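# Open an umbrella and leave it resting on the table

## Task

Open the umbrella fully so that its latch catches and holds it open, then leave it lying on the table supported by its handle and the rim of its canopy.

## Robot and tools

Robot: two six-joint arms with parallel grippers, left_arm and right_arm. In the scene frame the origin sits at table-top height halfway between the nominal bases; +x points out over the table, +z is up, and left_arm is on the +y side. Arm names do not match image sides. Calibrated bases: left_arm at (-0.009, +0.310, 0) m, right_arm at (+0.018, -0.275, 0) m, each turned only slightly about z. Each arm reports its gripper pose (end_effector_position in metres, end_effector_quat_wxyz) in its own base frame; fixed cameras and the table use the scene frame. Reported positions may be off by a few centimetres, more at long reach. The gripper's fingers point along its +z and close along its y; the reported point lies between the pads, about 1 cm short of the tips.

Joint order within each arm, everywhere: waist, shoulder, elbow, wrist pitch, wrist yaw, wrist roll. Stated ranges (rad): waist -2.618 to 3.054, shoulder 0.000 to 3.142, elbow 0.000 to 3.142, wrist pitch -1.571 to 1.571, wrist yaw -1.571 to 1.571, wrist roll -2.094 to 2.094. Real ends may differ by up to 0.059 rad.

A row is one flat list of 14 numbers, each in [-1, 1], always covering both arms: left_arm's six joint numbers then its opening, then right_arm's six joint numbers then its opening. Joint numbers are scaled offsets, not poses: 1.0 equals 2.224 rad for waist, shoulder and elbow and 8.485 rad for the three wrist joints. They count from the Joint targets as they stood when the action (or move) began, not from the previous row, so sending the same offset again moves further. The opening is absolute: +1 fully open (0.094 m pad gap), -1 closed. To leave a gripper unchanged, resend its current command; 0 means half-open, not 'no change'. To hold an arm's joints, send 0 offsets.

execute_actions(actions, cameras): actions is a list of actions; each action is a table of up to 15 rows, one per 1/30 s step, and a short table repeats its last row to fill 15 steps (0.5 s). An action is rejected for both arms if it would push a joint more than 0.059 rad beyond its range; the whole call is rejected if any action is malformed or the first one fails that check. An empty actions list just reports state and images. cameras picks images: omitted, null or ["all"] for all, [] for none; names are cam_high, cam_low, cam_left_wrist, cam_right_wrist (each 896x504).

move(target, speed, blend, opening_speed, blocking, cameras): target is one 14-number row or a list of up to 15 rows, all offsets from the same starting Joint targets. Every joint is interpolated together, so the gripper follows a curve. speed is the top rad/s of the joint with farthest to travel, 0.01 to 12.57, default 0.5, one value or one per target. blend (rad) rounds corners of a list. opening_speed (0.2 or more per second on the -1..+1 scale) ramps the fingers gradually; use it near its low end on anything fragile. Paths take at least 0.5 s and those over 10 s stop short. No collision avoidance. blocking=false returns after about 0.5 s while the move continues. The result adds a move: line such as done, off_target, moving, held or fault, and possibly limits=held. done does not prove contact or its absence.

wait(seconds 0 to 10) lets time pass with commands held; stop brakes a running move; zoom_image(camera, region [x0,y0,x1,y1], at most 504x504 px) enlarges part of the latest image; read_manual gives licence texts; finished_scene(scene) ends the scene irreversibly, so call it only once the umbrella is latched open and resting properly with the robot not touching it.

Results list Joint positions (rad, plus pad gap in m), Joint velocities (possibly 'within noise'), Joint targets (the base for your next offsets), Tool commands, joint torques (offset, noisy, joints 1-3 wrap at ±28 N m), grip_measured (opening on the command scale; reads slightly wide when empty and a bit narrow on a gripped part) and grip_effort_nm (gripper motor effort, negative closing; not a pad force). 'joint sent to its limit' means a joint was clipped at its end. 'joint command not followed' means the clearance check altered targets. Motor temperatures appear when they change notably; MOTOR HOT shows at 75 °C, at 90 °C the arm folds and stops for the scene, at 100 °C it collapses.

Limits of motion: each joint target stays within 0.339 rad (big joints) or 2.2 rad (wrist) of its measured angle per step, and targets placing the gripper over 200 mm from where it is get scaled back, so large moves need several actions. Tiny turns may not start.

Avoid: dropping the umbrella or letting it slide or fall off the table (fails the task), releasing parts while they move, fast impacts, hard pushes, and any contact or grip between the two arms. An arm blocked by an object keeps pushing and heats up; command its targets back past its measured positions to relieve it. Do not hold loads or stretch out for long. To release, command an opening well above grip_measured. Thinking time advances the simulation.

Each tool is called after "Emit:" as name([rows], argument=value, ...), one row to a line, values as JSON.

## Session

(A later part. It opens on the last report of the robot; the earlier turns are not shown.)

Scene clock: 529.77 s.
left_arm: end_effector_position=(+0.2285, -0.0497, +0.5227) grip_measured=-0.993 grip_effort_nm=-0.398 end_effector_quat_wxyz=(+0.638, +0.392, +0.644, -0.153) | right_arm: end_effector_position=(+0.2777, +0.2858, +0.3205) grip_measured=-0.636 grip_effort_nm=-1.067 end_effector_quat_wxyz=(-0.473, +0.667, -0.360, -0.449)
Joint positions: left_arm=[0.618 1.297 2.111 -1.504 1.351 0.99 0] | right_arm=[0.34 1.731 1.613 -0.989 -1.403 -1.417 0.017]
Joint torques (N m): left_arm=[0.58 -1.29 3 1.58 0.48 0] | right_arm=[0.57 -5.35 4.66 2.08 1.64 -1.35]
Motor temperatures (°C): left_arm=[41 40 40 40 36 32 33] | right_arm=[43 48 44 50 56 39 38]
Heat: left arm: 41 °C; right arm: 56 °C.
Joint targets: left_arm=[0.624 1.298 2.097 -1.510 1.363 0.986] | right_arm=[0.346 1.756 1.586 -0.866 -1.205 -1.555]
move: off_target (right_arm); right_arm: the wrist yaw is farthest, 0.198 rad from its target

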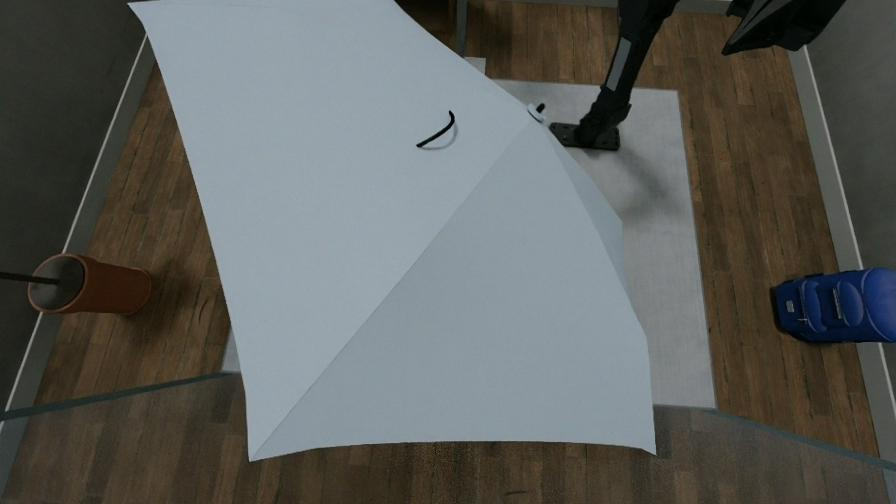

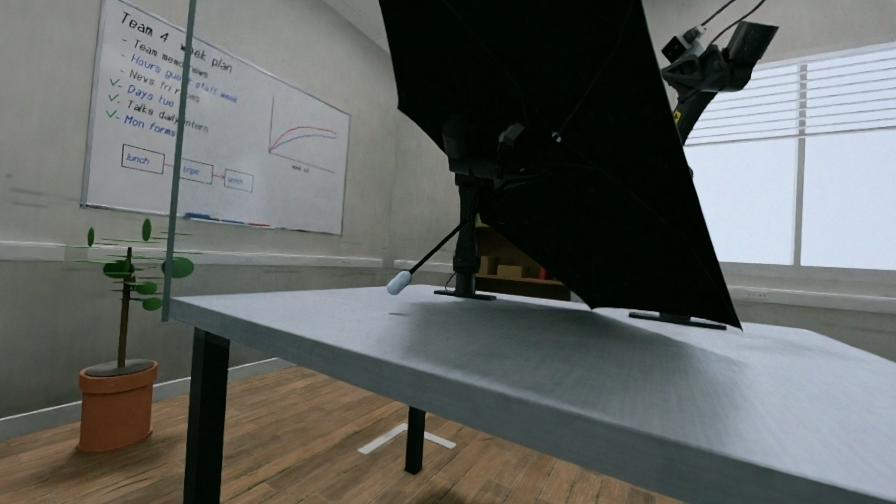

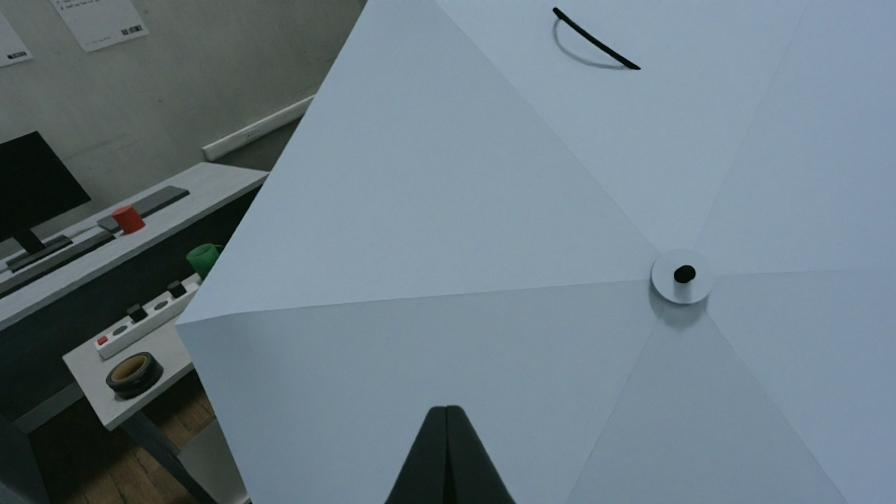

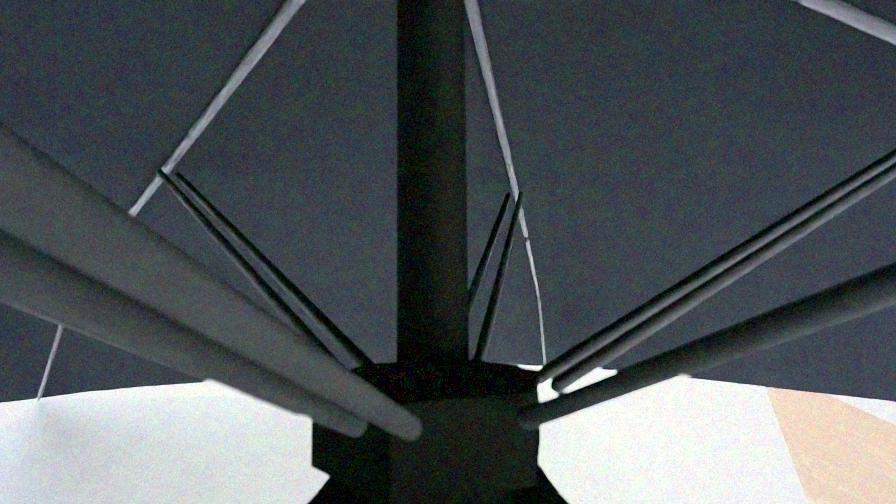

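Emit:
move(target=[0,0,0,0,0,0,-1,0.02,0,-0.05,0,-0.02,0.01,-1], speed=0.2, cameras=["cam_low","cam_high","cam_right_wrist"])

Scene clock: 533.13 s.
left_arm: end_effector_position=(+0.2285, -0.0497, +0.5227) grip_measured=-0.993 grip_effort_nm=-0.398 end_effector_quat_wxyz=(+0.638, +0.392, +0.644, -0.153) | right_arm: end_effector_position=(+0.2677, +0.2921, +0.2926) grip_measured=-0.637 grip_effort_nm=-1.057 end_effector_quat_wxyz=(-0.441, +0.654, -0.380, -0.483)
Joint positions: left_arm=[0.618 1.297 2.111 -1.504 1.351 0.99 0] | right_arm=[0.366 1.739 1.516 -0.948 -1.413 -1.38 0.017]
Joint torques (N m): left_arm=[0.57 -1.33 3 1.57 0.49 -0.01] | right_arm=[2.44 -6.02 3.49 1.63 -0.18 -0.87]
Motor temperatures (°C): left_arm=[41 39 40 40 36 32 33] | right_arm=[42 46 43 50 55 39 38]
Heat: left arm: 41 °C; right arm: 55 °C.
Joint targets: left_arm=[0.624 1.298 2.097 -1.510 1.363 0.986] | right_arm=[0.391 1.756 1.475 -0.866 -1.374 -1.470]
move: off_target (right_arm); right_arm: the wrist roll is farthest, 0.090 rad from its target
Images, in order (width x height): cam_high 896x504, cam_low 896x504, cam_right_wrist 896x504.

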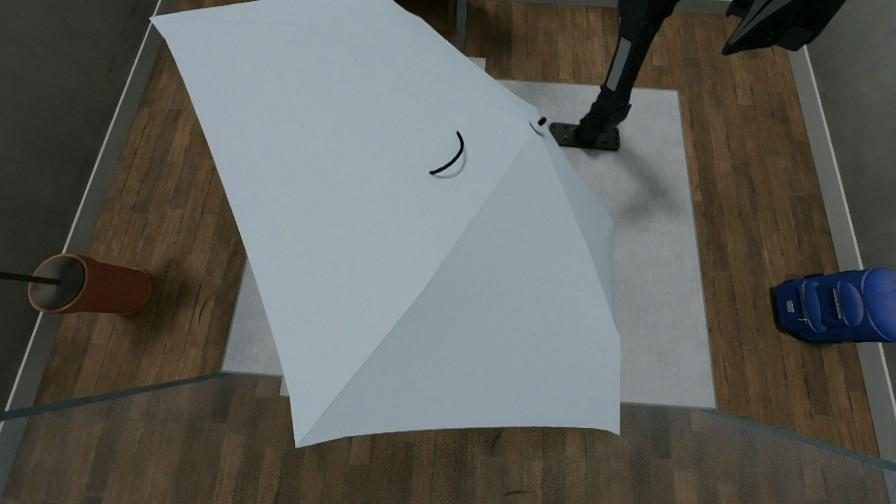

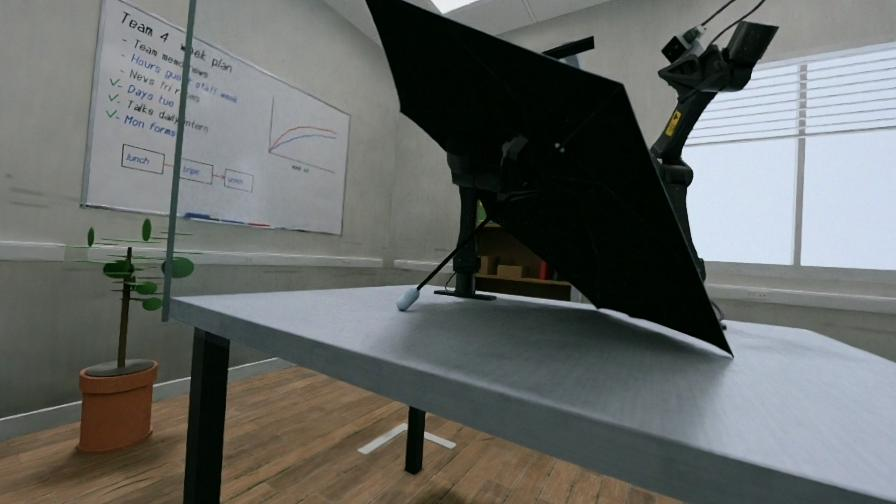

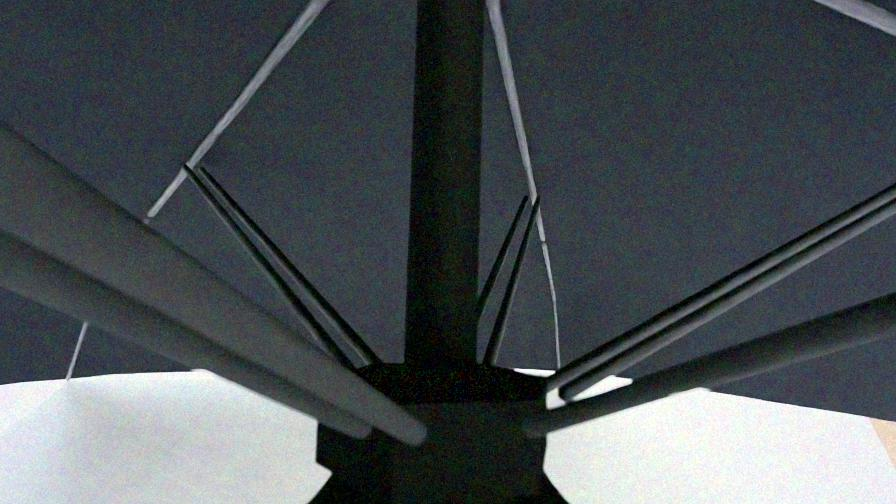

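Emit:
move([
  [0,0,0,0,0,0,-1,0.01,0,-0.02,0,-0.01,0.005,-1],
  [0,0,0,0,0,0,-1,0.01,0,-0.02,0,-0.01,0.005,0.1],
], speed=0.2, opening_speed=0.5)

Scene clock: 537.70 s.
left_arm: end_effector_position=(+0.2285, -0.0497, +0.5227) grip_measured=-0.993 grip_effort_nm=-0.398 end_effector_quat_wxyz=(+0.638, +0.392, +0.644, -0.153) | right_arm: end_effector_position=(+0.2520, +0.3031, +0.2847) grip_measured=+0.098 grip_effort_nm=0.085 end_effector_quat_wxyz=(-0.449, +0.662, -0.338, -0.495)
Joint positions: left_arm=[0.618 1.297 2.111 -1.504 1.351 0.99 0] | right_arm=[0.409 1.735 1.451 -0.872 -1.455 -1.418 0.052]
Joint torques (N m): left_arm=[0.57 -1.31 3 1.57 0.49 0] | right_arm=[0.47 -5.74 5.19 0.92 -0.63 -0.09]
Heat: left arm: 40 °C; right arm: 53 °C.
Joint targets: left_arm=[0.624 1.298 2.097 -1.510 1.363 0.986] | right_arm=[0.413 1.756 1.430 -0.866 -1.459 -1.428]
move: done; target 2's new numbers were sent with right_arm's wrist roll 0.090 rad from that target

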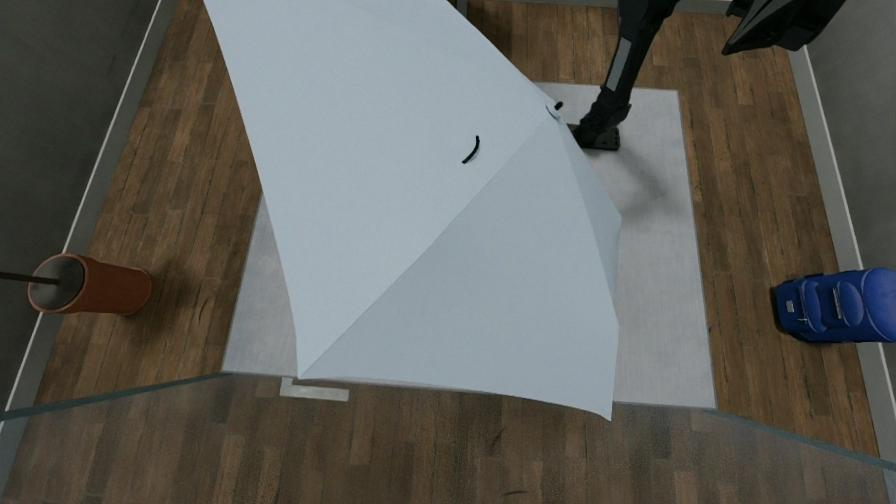

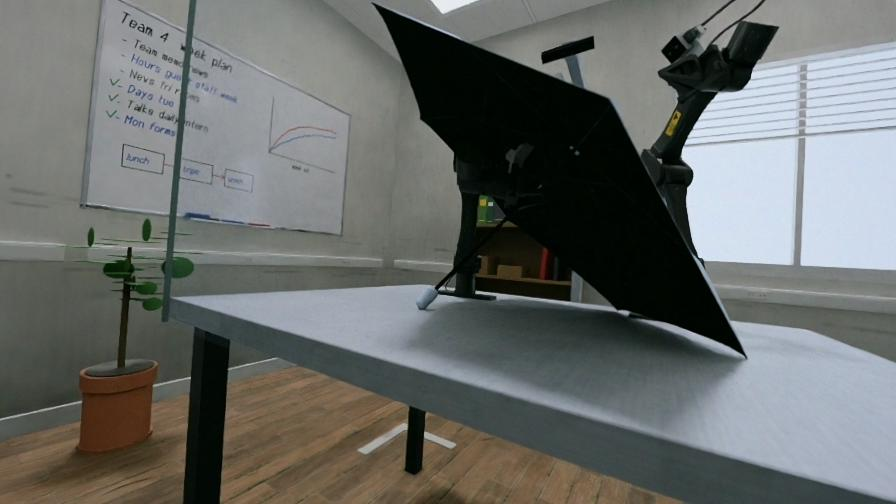

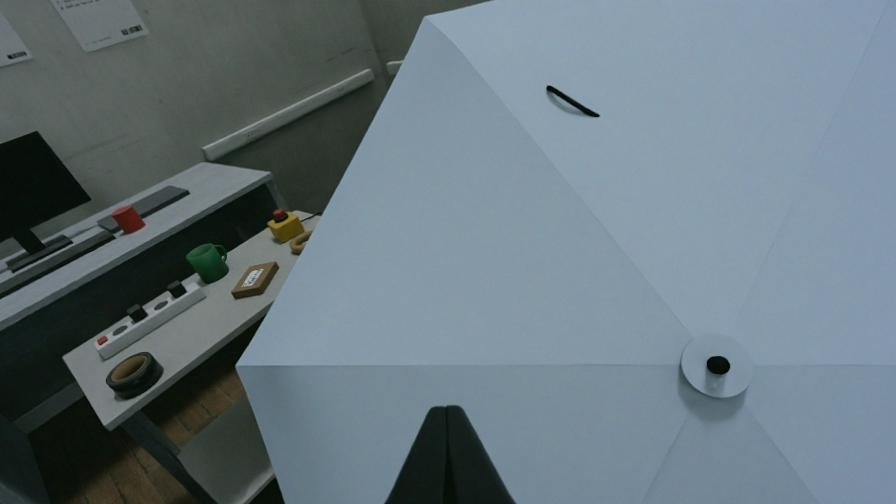

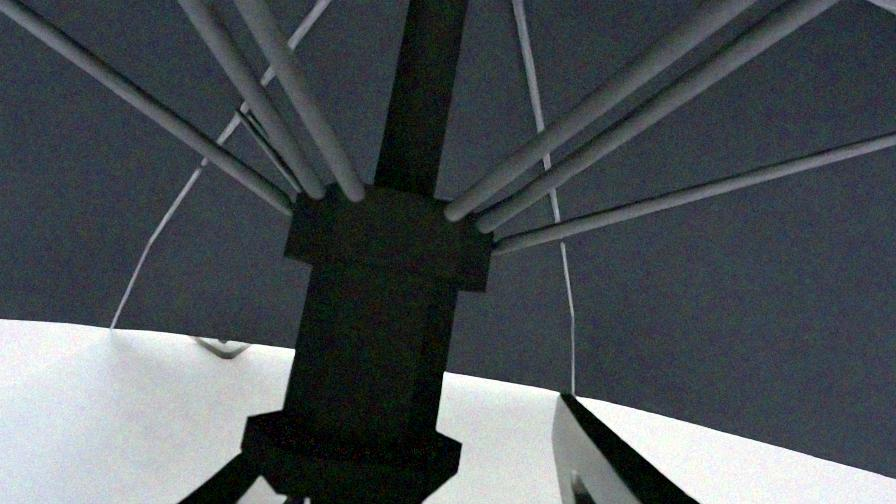

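Emit:
move(target=[0,0,0,0,0,0,-1,-0.07,0,0,0,0,0,0.4], speed=0.2, cameras=["cam_right_wrist"])

Emit:
zoom_image(camera="cam_right_wrist", region=[200, 150, 650, 504])

Scene clock: 541.20 s.
left_arm: end_effector_position=(+0.2285, -0.0497, +0.5227) grip_measured=-0.993 grip_effort_nm=-0.398 end_effector_quat_wxyz=(+0.638, +0.392, +0.644, -0.153) | right_arm: end_effector_position=(+0.2939, +0.2629, +0.2845) grip_measured=+0.398 grip_effort_nm=0.081 end_effector_quat_wxyz=(-0.484, +0.636, -0.386, -0.460)
Joint positions: left_arm=[0.618 1.297 2.111 -1.504 1.351 0.99 0] | right_arm=[0.261 1.735 1.451 -0.871 -1.454 -1.418 0.066]
Joint torques (N m): left_arm=[0.55 -1.28 3 1.57 0.48 0] | right_arm=[-0.4 -5.72 5.23 0.92 -0.65 -0.09]
Heat: left arm: 40 °C; right arm: 52 °C.
Joint targets: left_arm=[0.624 1.298 2.097 -1.510 1.363 0.986] | right_arm=[0.257 1.756 1.430 -0.865 -1.459 -1.427]
move: done

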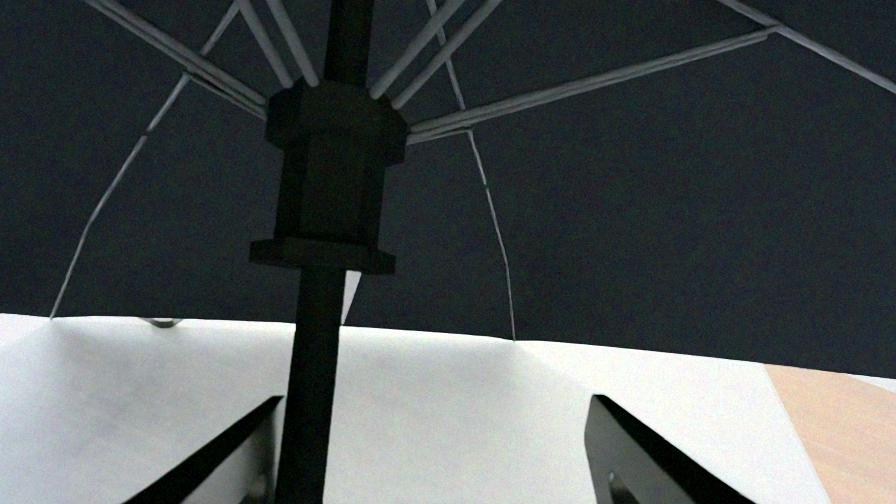

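Scaled by 1.120 (camera's finer frame: 1280x720).

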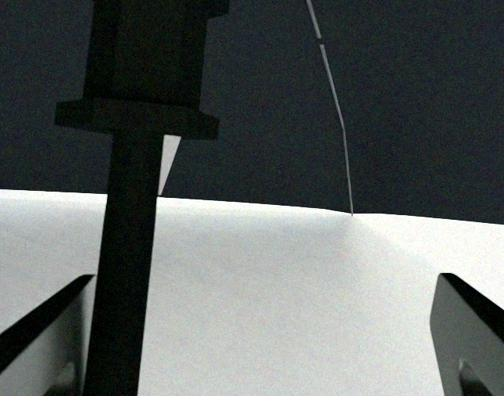

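Emit:
move(target=[0,0,0,0,0,0,-1,-0.11,0,0,0,0,0,0.4], speed=0.25)

Scene clock: 544.40 s.
left_arm: end_effector_position=(+0.2285, -0.0497, +0.5227) grip_measured=-0.993 grip_effort_nm=-0.393 end_effector_quat_wxyz=(+0.638, +0.392, +0.644, -0.153) | right_arm: end_effector_position=(+0.3365, +0.1911, +0.2888) grip_measured=+0.399 grip_effort_nm=-0.002 end_effector_quat_wxyz=(+0.527, -0.567, +0.458, +0.437)
Joint positions: left_arm=[0.618 1.297 2.111 -1.504 1.351 0.99 0] | right_arm=[0.036 1.735 1.443 -0.929 -1.504 -1.418 0.066]
Joint torques (N m): left_arm=[0.57 -1.29 3 1.57 0.49 0] | right_arm=[-2.28 -5.68 5.75 1.38 -0.11 -0.08]
Heat: left arm: 40 °C; right arm: 51 °C.
Joint targets: left_arm=[0.624 1.298 2.097 -1.510 1.363 0.986] | right_arm=[0.013 1.756 1.430 -0.866 -1.459 -1.427]
move: off_target (right_arm); right_arm: the wrist pitch is farthest, 0.064 rad from its target

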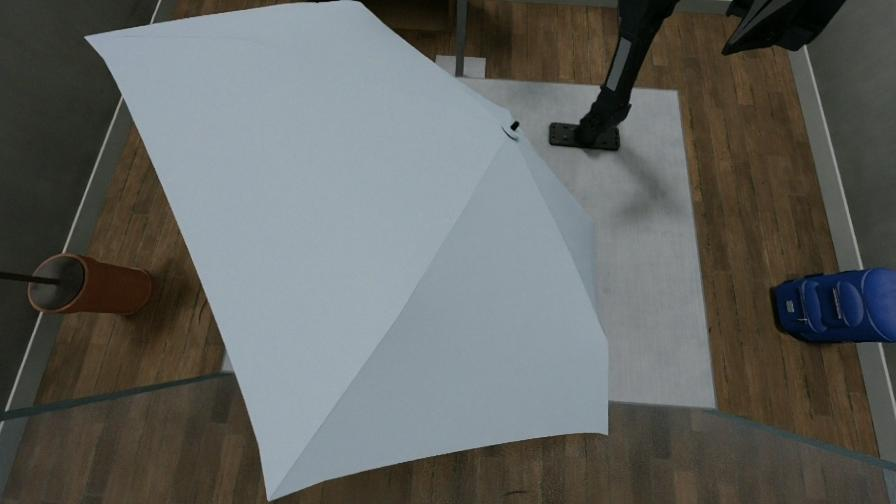

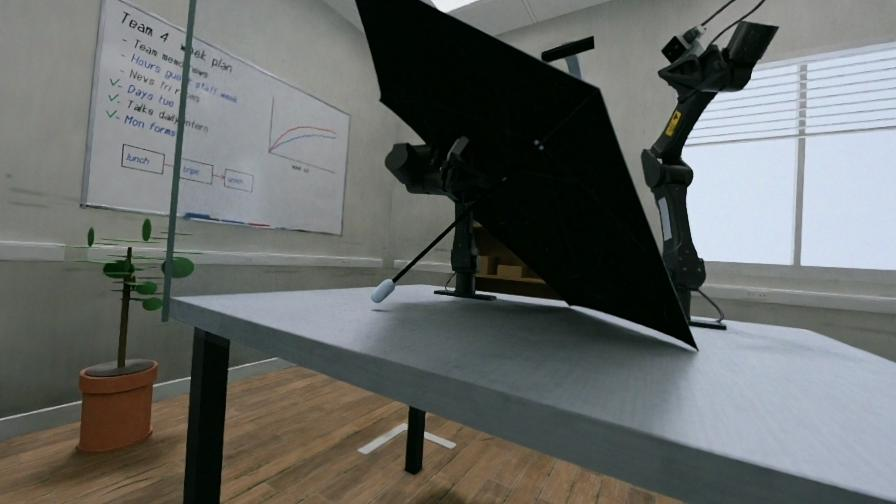

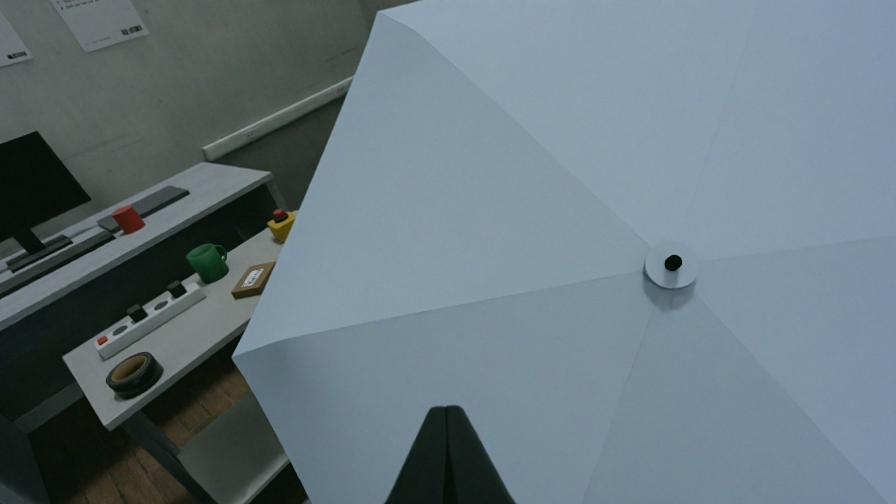

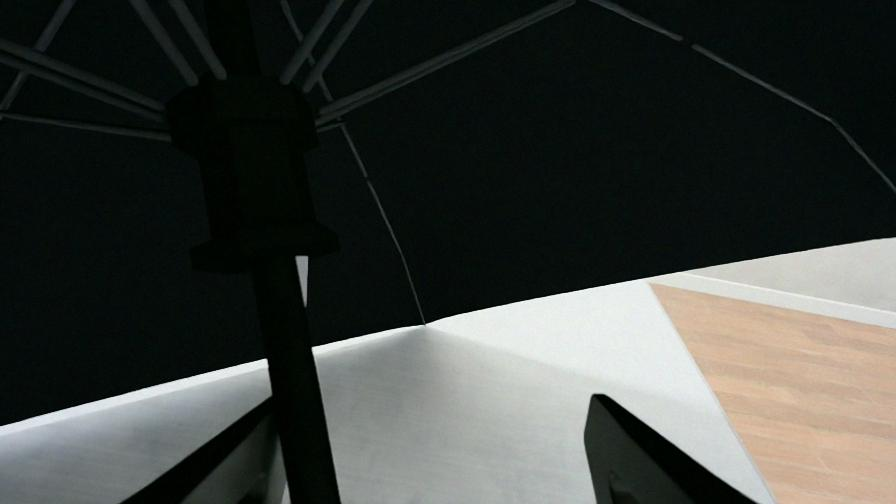

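Emit:
move([
  [0,0,0,0,0,0,-1,0.02,0,0,0,0,0,1],
  [0,0,0,0,0,0,-1,-0.10,-0.07,-0.07,0,0.02,0,1],
], speed=0.25)

Scene clock: 548.40 s.
left_arm: end_effector_position=(+0.2285, -0.0497, +0.5227) grip_measured=-0.993 grip_effort_nm=-0.398 end_effector_quat_wxyz=(+0.638, +0.392, +0.644, -0.153) | right_arm: end_effector_position=(+0.3582, +0.1001, +0.2451) grip_measured=+0.998 grip_effort_nm=0.071 end_effector_quat_wxyz=(+0.528, -0.537, +0.586, +0.300)
Joint positions: left_arm=[0.618 1.297 2.111 -1.504 1.351 0.99 0] | right_arm=[-0.208 1.632 1.295 -0.872 -1.285 -1.42 0.094]
Joint torques (N m): left_arm=[0.57 -1.29 2.99 1.57 0.48 0] | right_arm=[-0.12 -8.91 5.18 0.9 -0.66 -0.07]
Motor temperatures (°C): left_arm=[40 38 40 39 36 32 32] | right_arm=[40 43 41 48 50 38 37]
Heat: left arm: 40 °C; right arm: 50 °C.
Joint targets: left_arm=[0.624 1.298 2.097 -1.510 1.363 0.986] | right_arm=[-0.210 1.600 1.275 -0.866 -1.289 -1.428]
move: done

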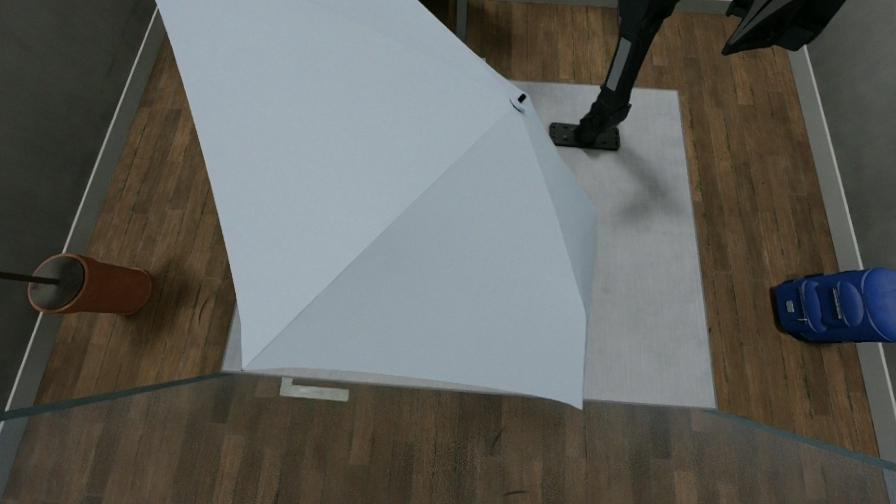

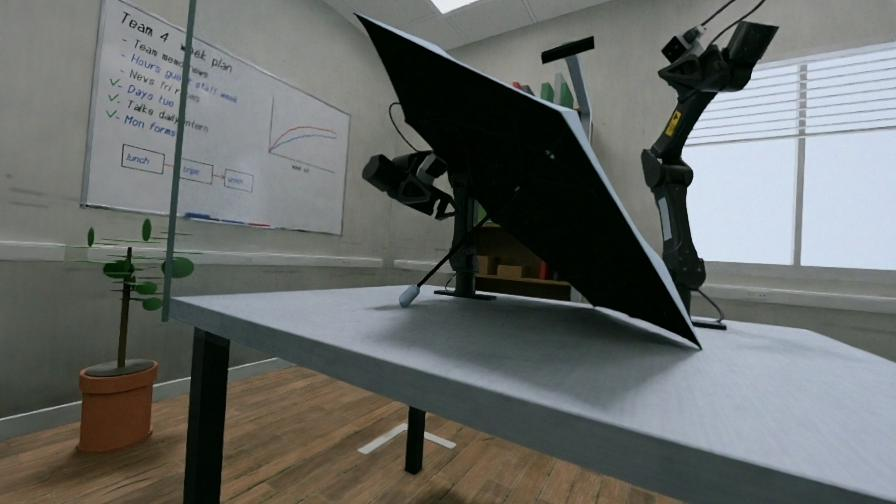

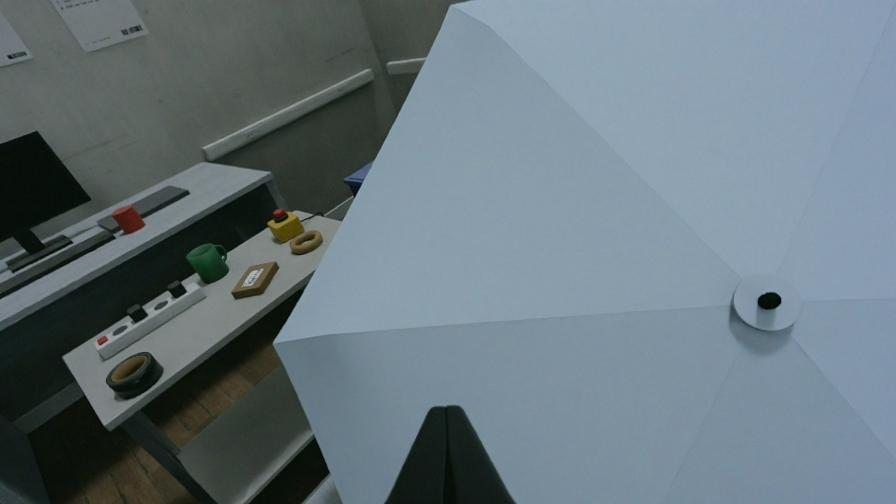

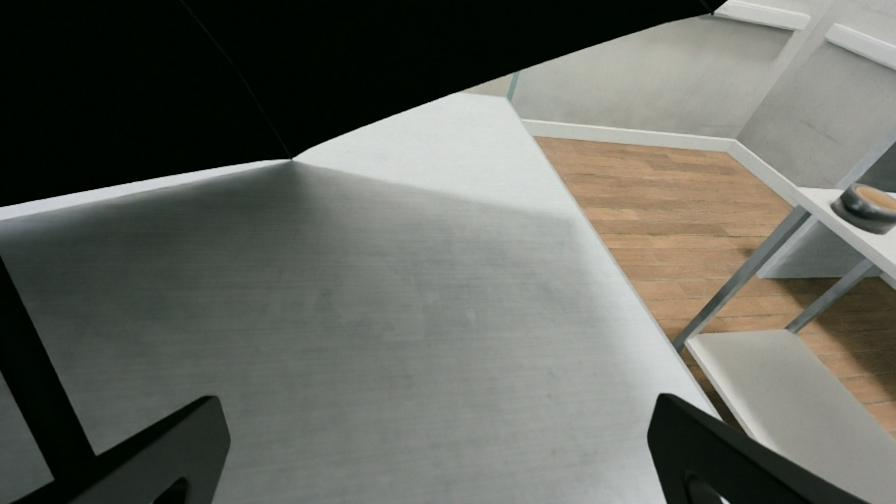

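Emit:
move(target=[0,0,0,0,0,0,-1,-0.2,0,0,0,0,0,1], speed=0.3)

Scene clock: 551.53 s.
left_arm: end_effector_position=(+0.2285, -0.0497, +0.5227) grip_measured=-0.993 grip_effort_nm=-0.393 end_effector_quat_wxyz=(+0.638, +0.392, +0.644, -0.153) | right_arm: end_effector_position=(+0.3664, -0.0645, +0.2447) grip_measured=+0.998 grip_effort_nm=0.066 end_effector_quat_wxyz=(+0.580, -0.395, +0.691, +0.175)
Joint positions: left_arm=[0.618 1.297 2.111 -1.504 1.351 0.99 0] | right_arm=[-0.655 1.632 1.295 -0.871 -1.283 -1.42 0.094]
Joint torques (N m): left_arm=[0.58 -1.31 3 1.56 0.48 0] | right_arm=[-0.02 -8.92 5.15 0.9 -0.65 -0.05]
Heat: left arm: 40 °C; right arm: 50 °C.
Joint targets: left_arm=[0.624 1.298 2.097 -1.510 1.363 0.986] | right_arm=[-0.655 1.600 1.275 -0.866 -1.289 -1.428]
move: done

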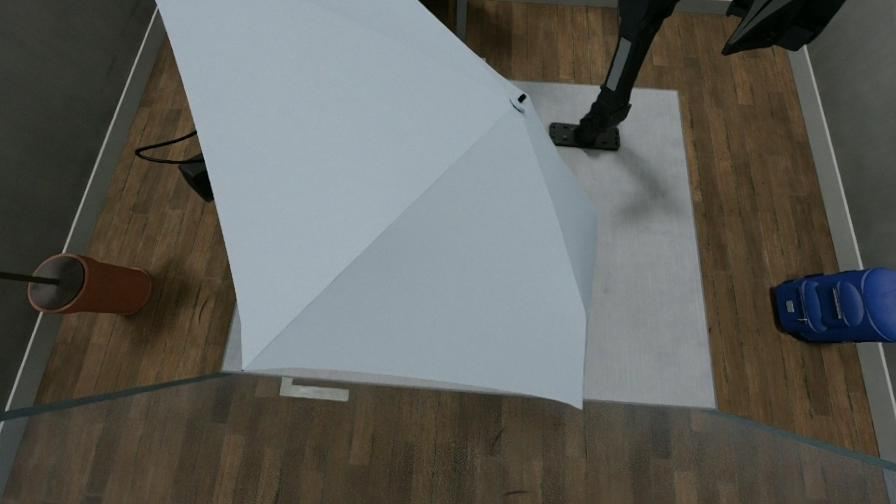

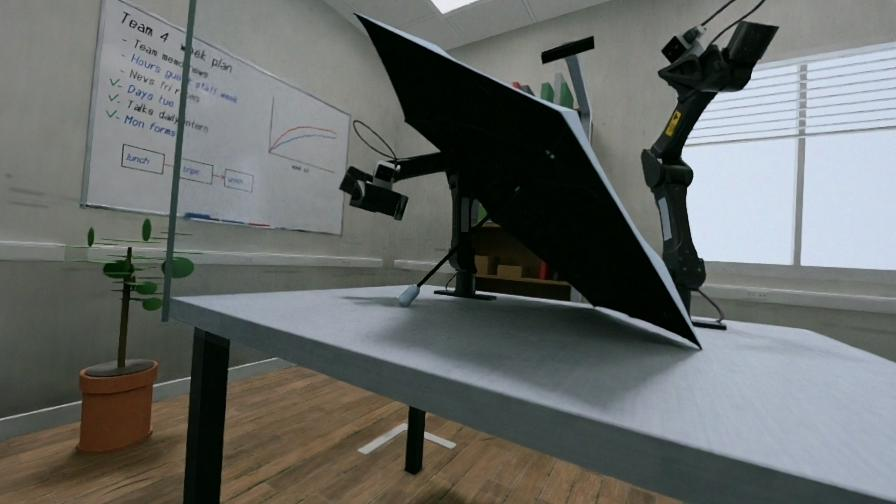

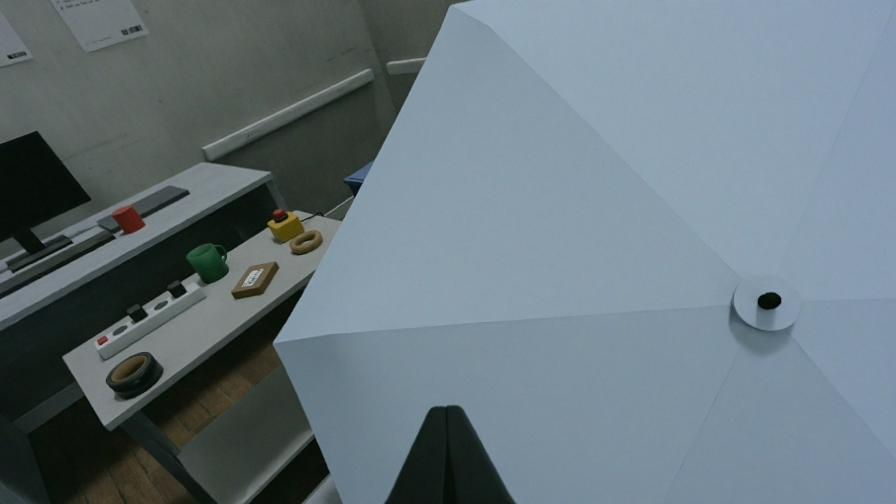

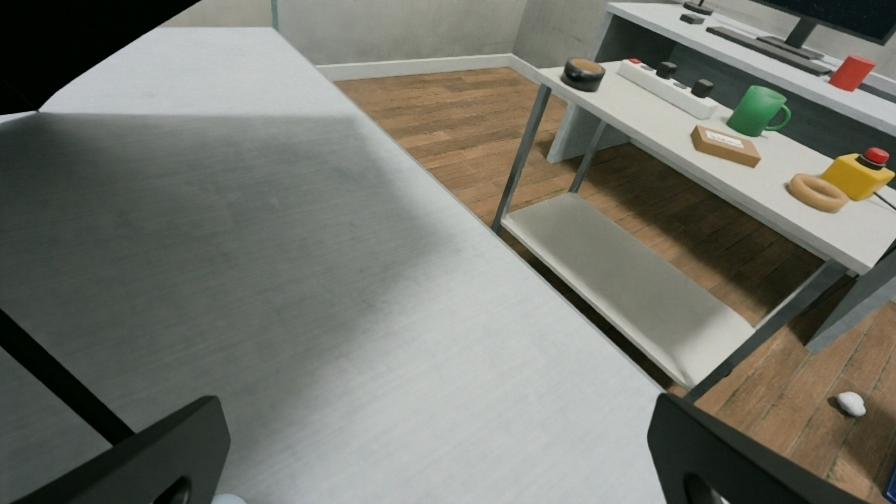

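Emit:
finished_scene(scene=1)

The scene is finished: the task was done.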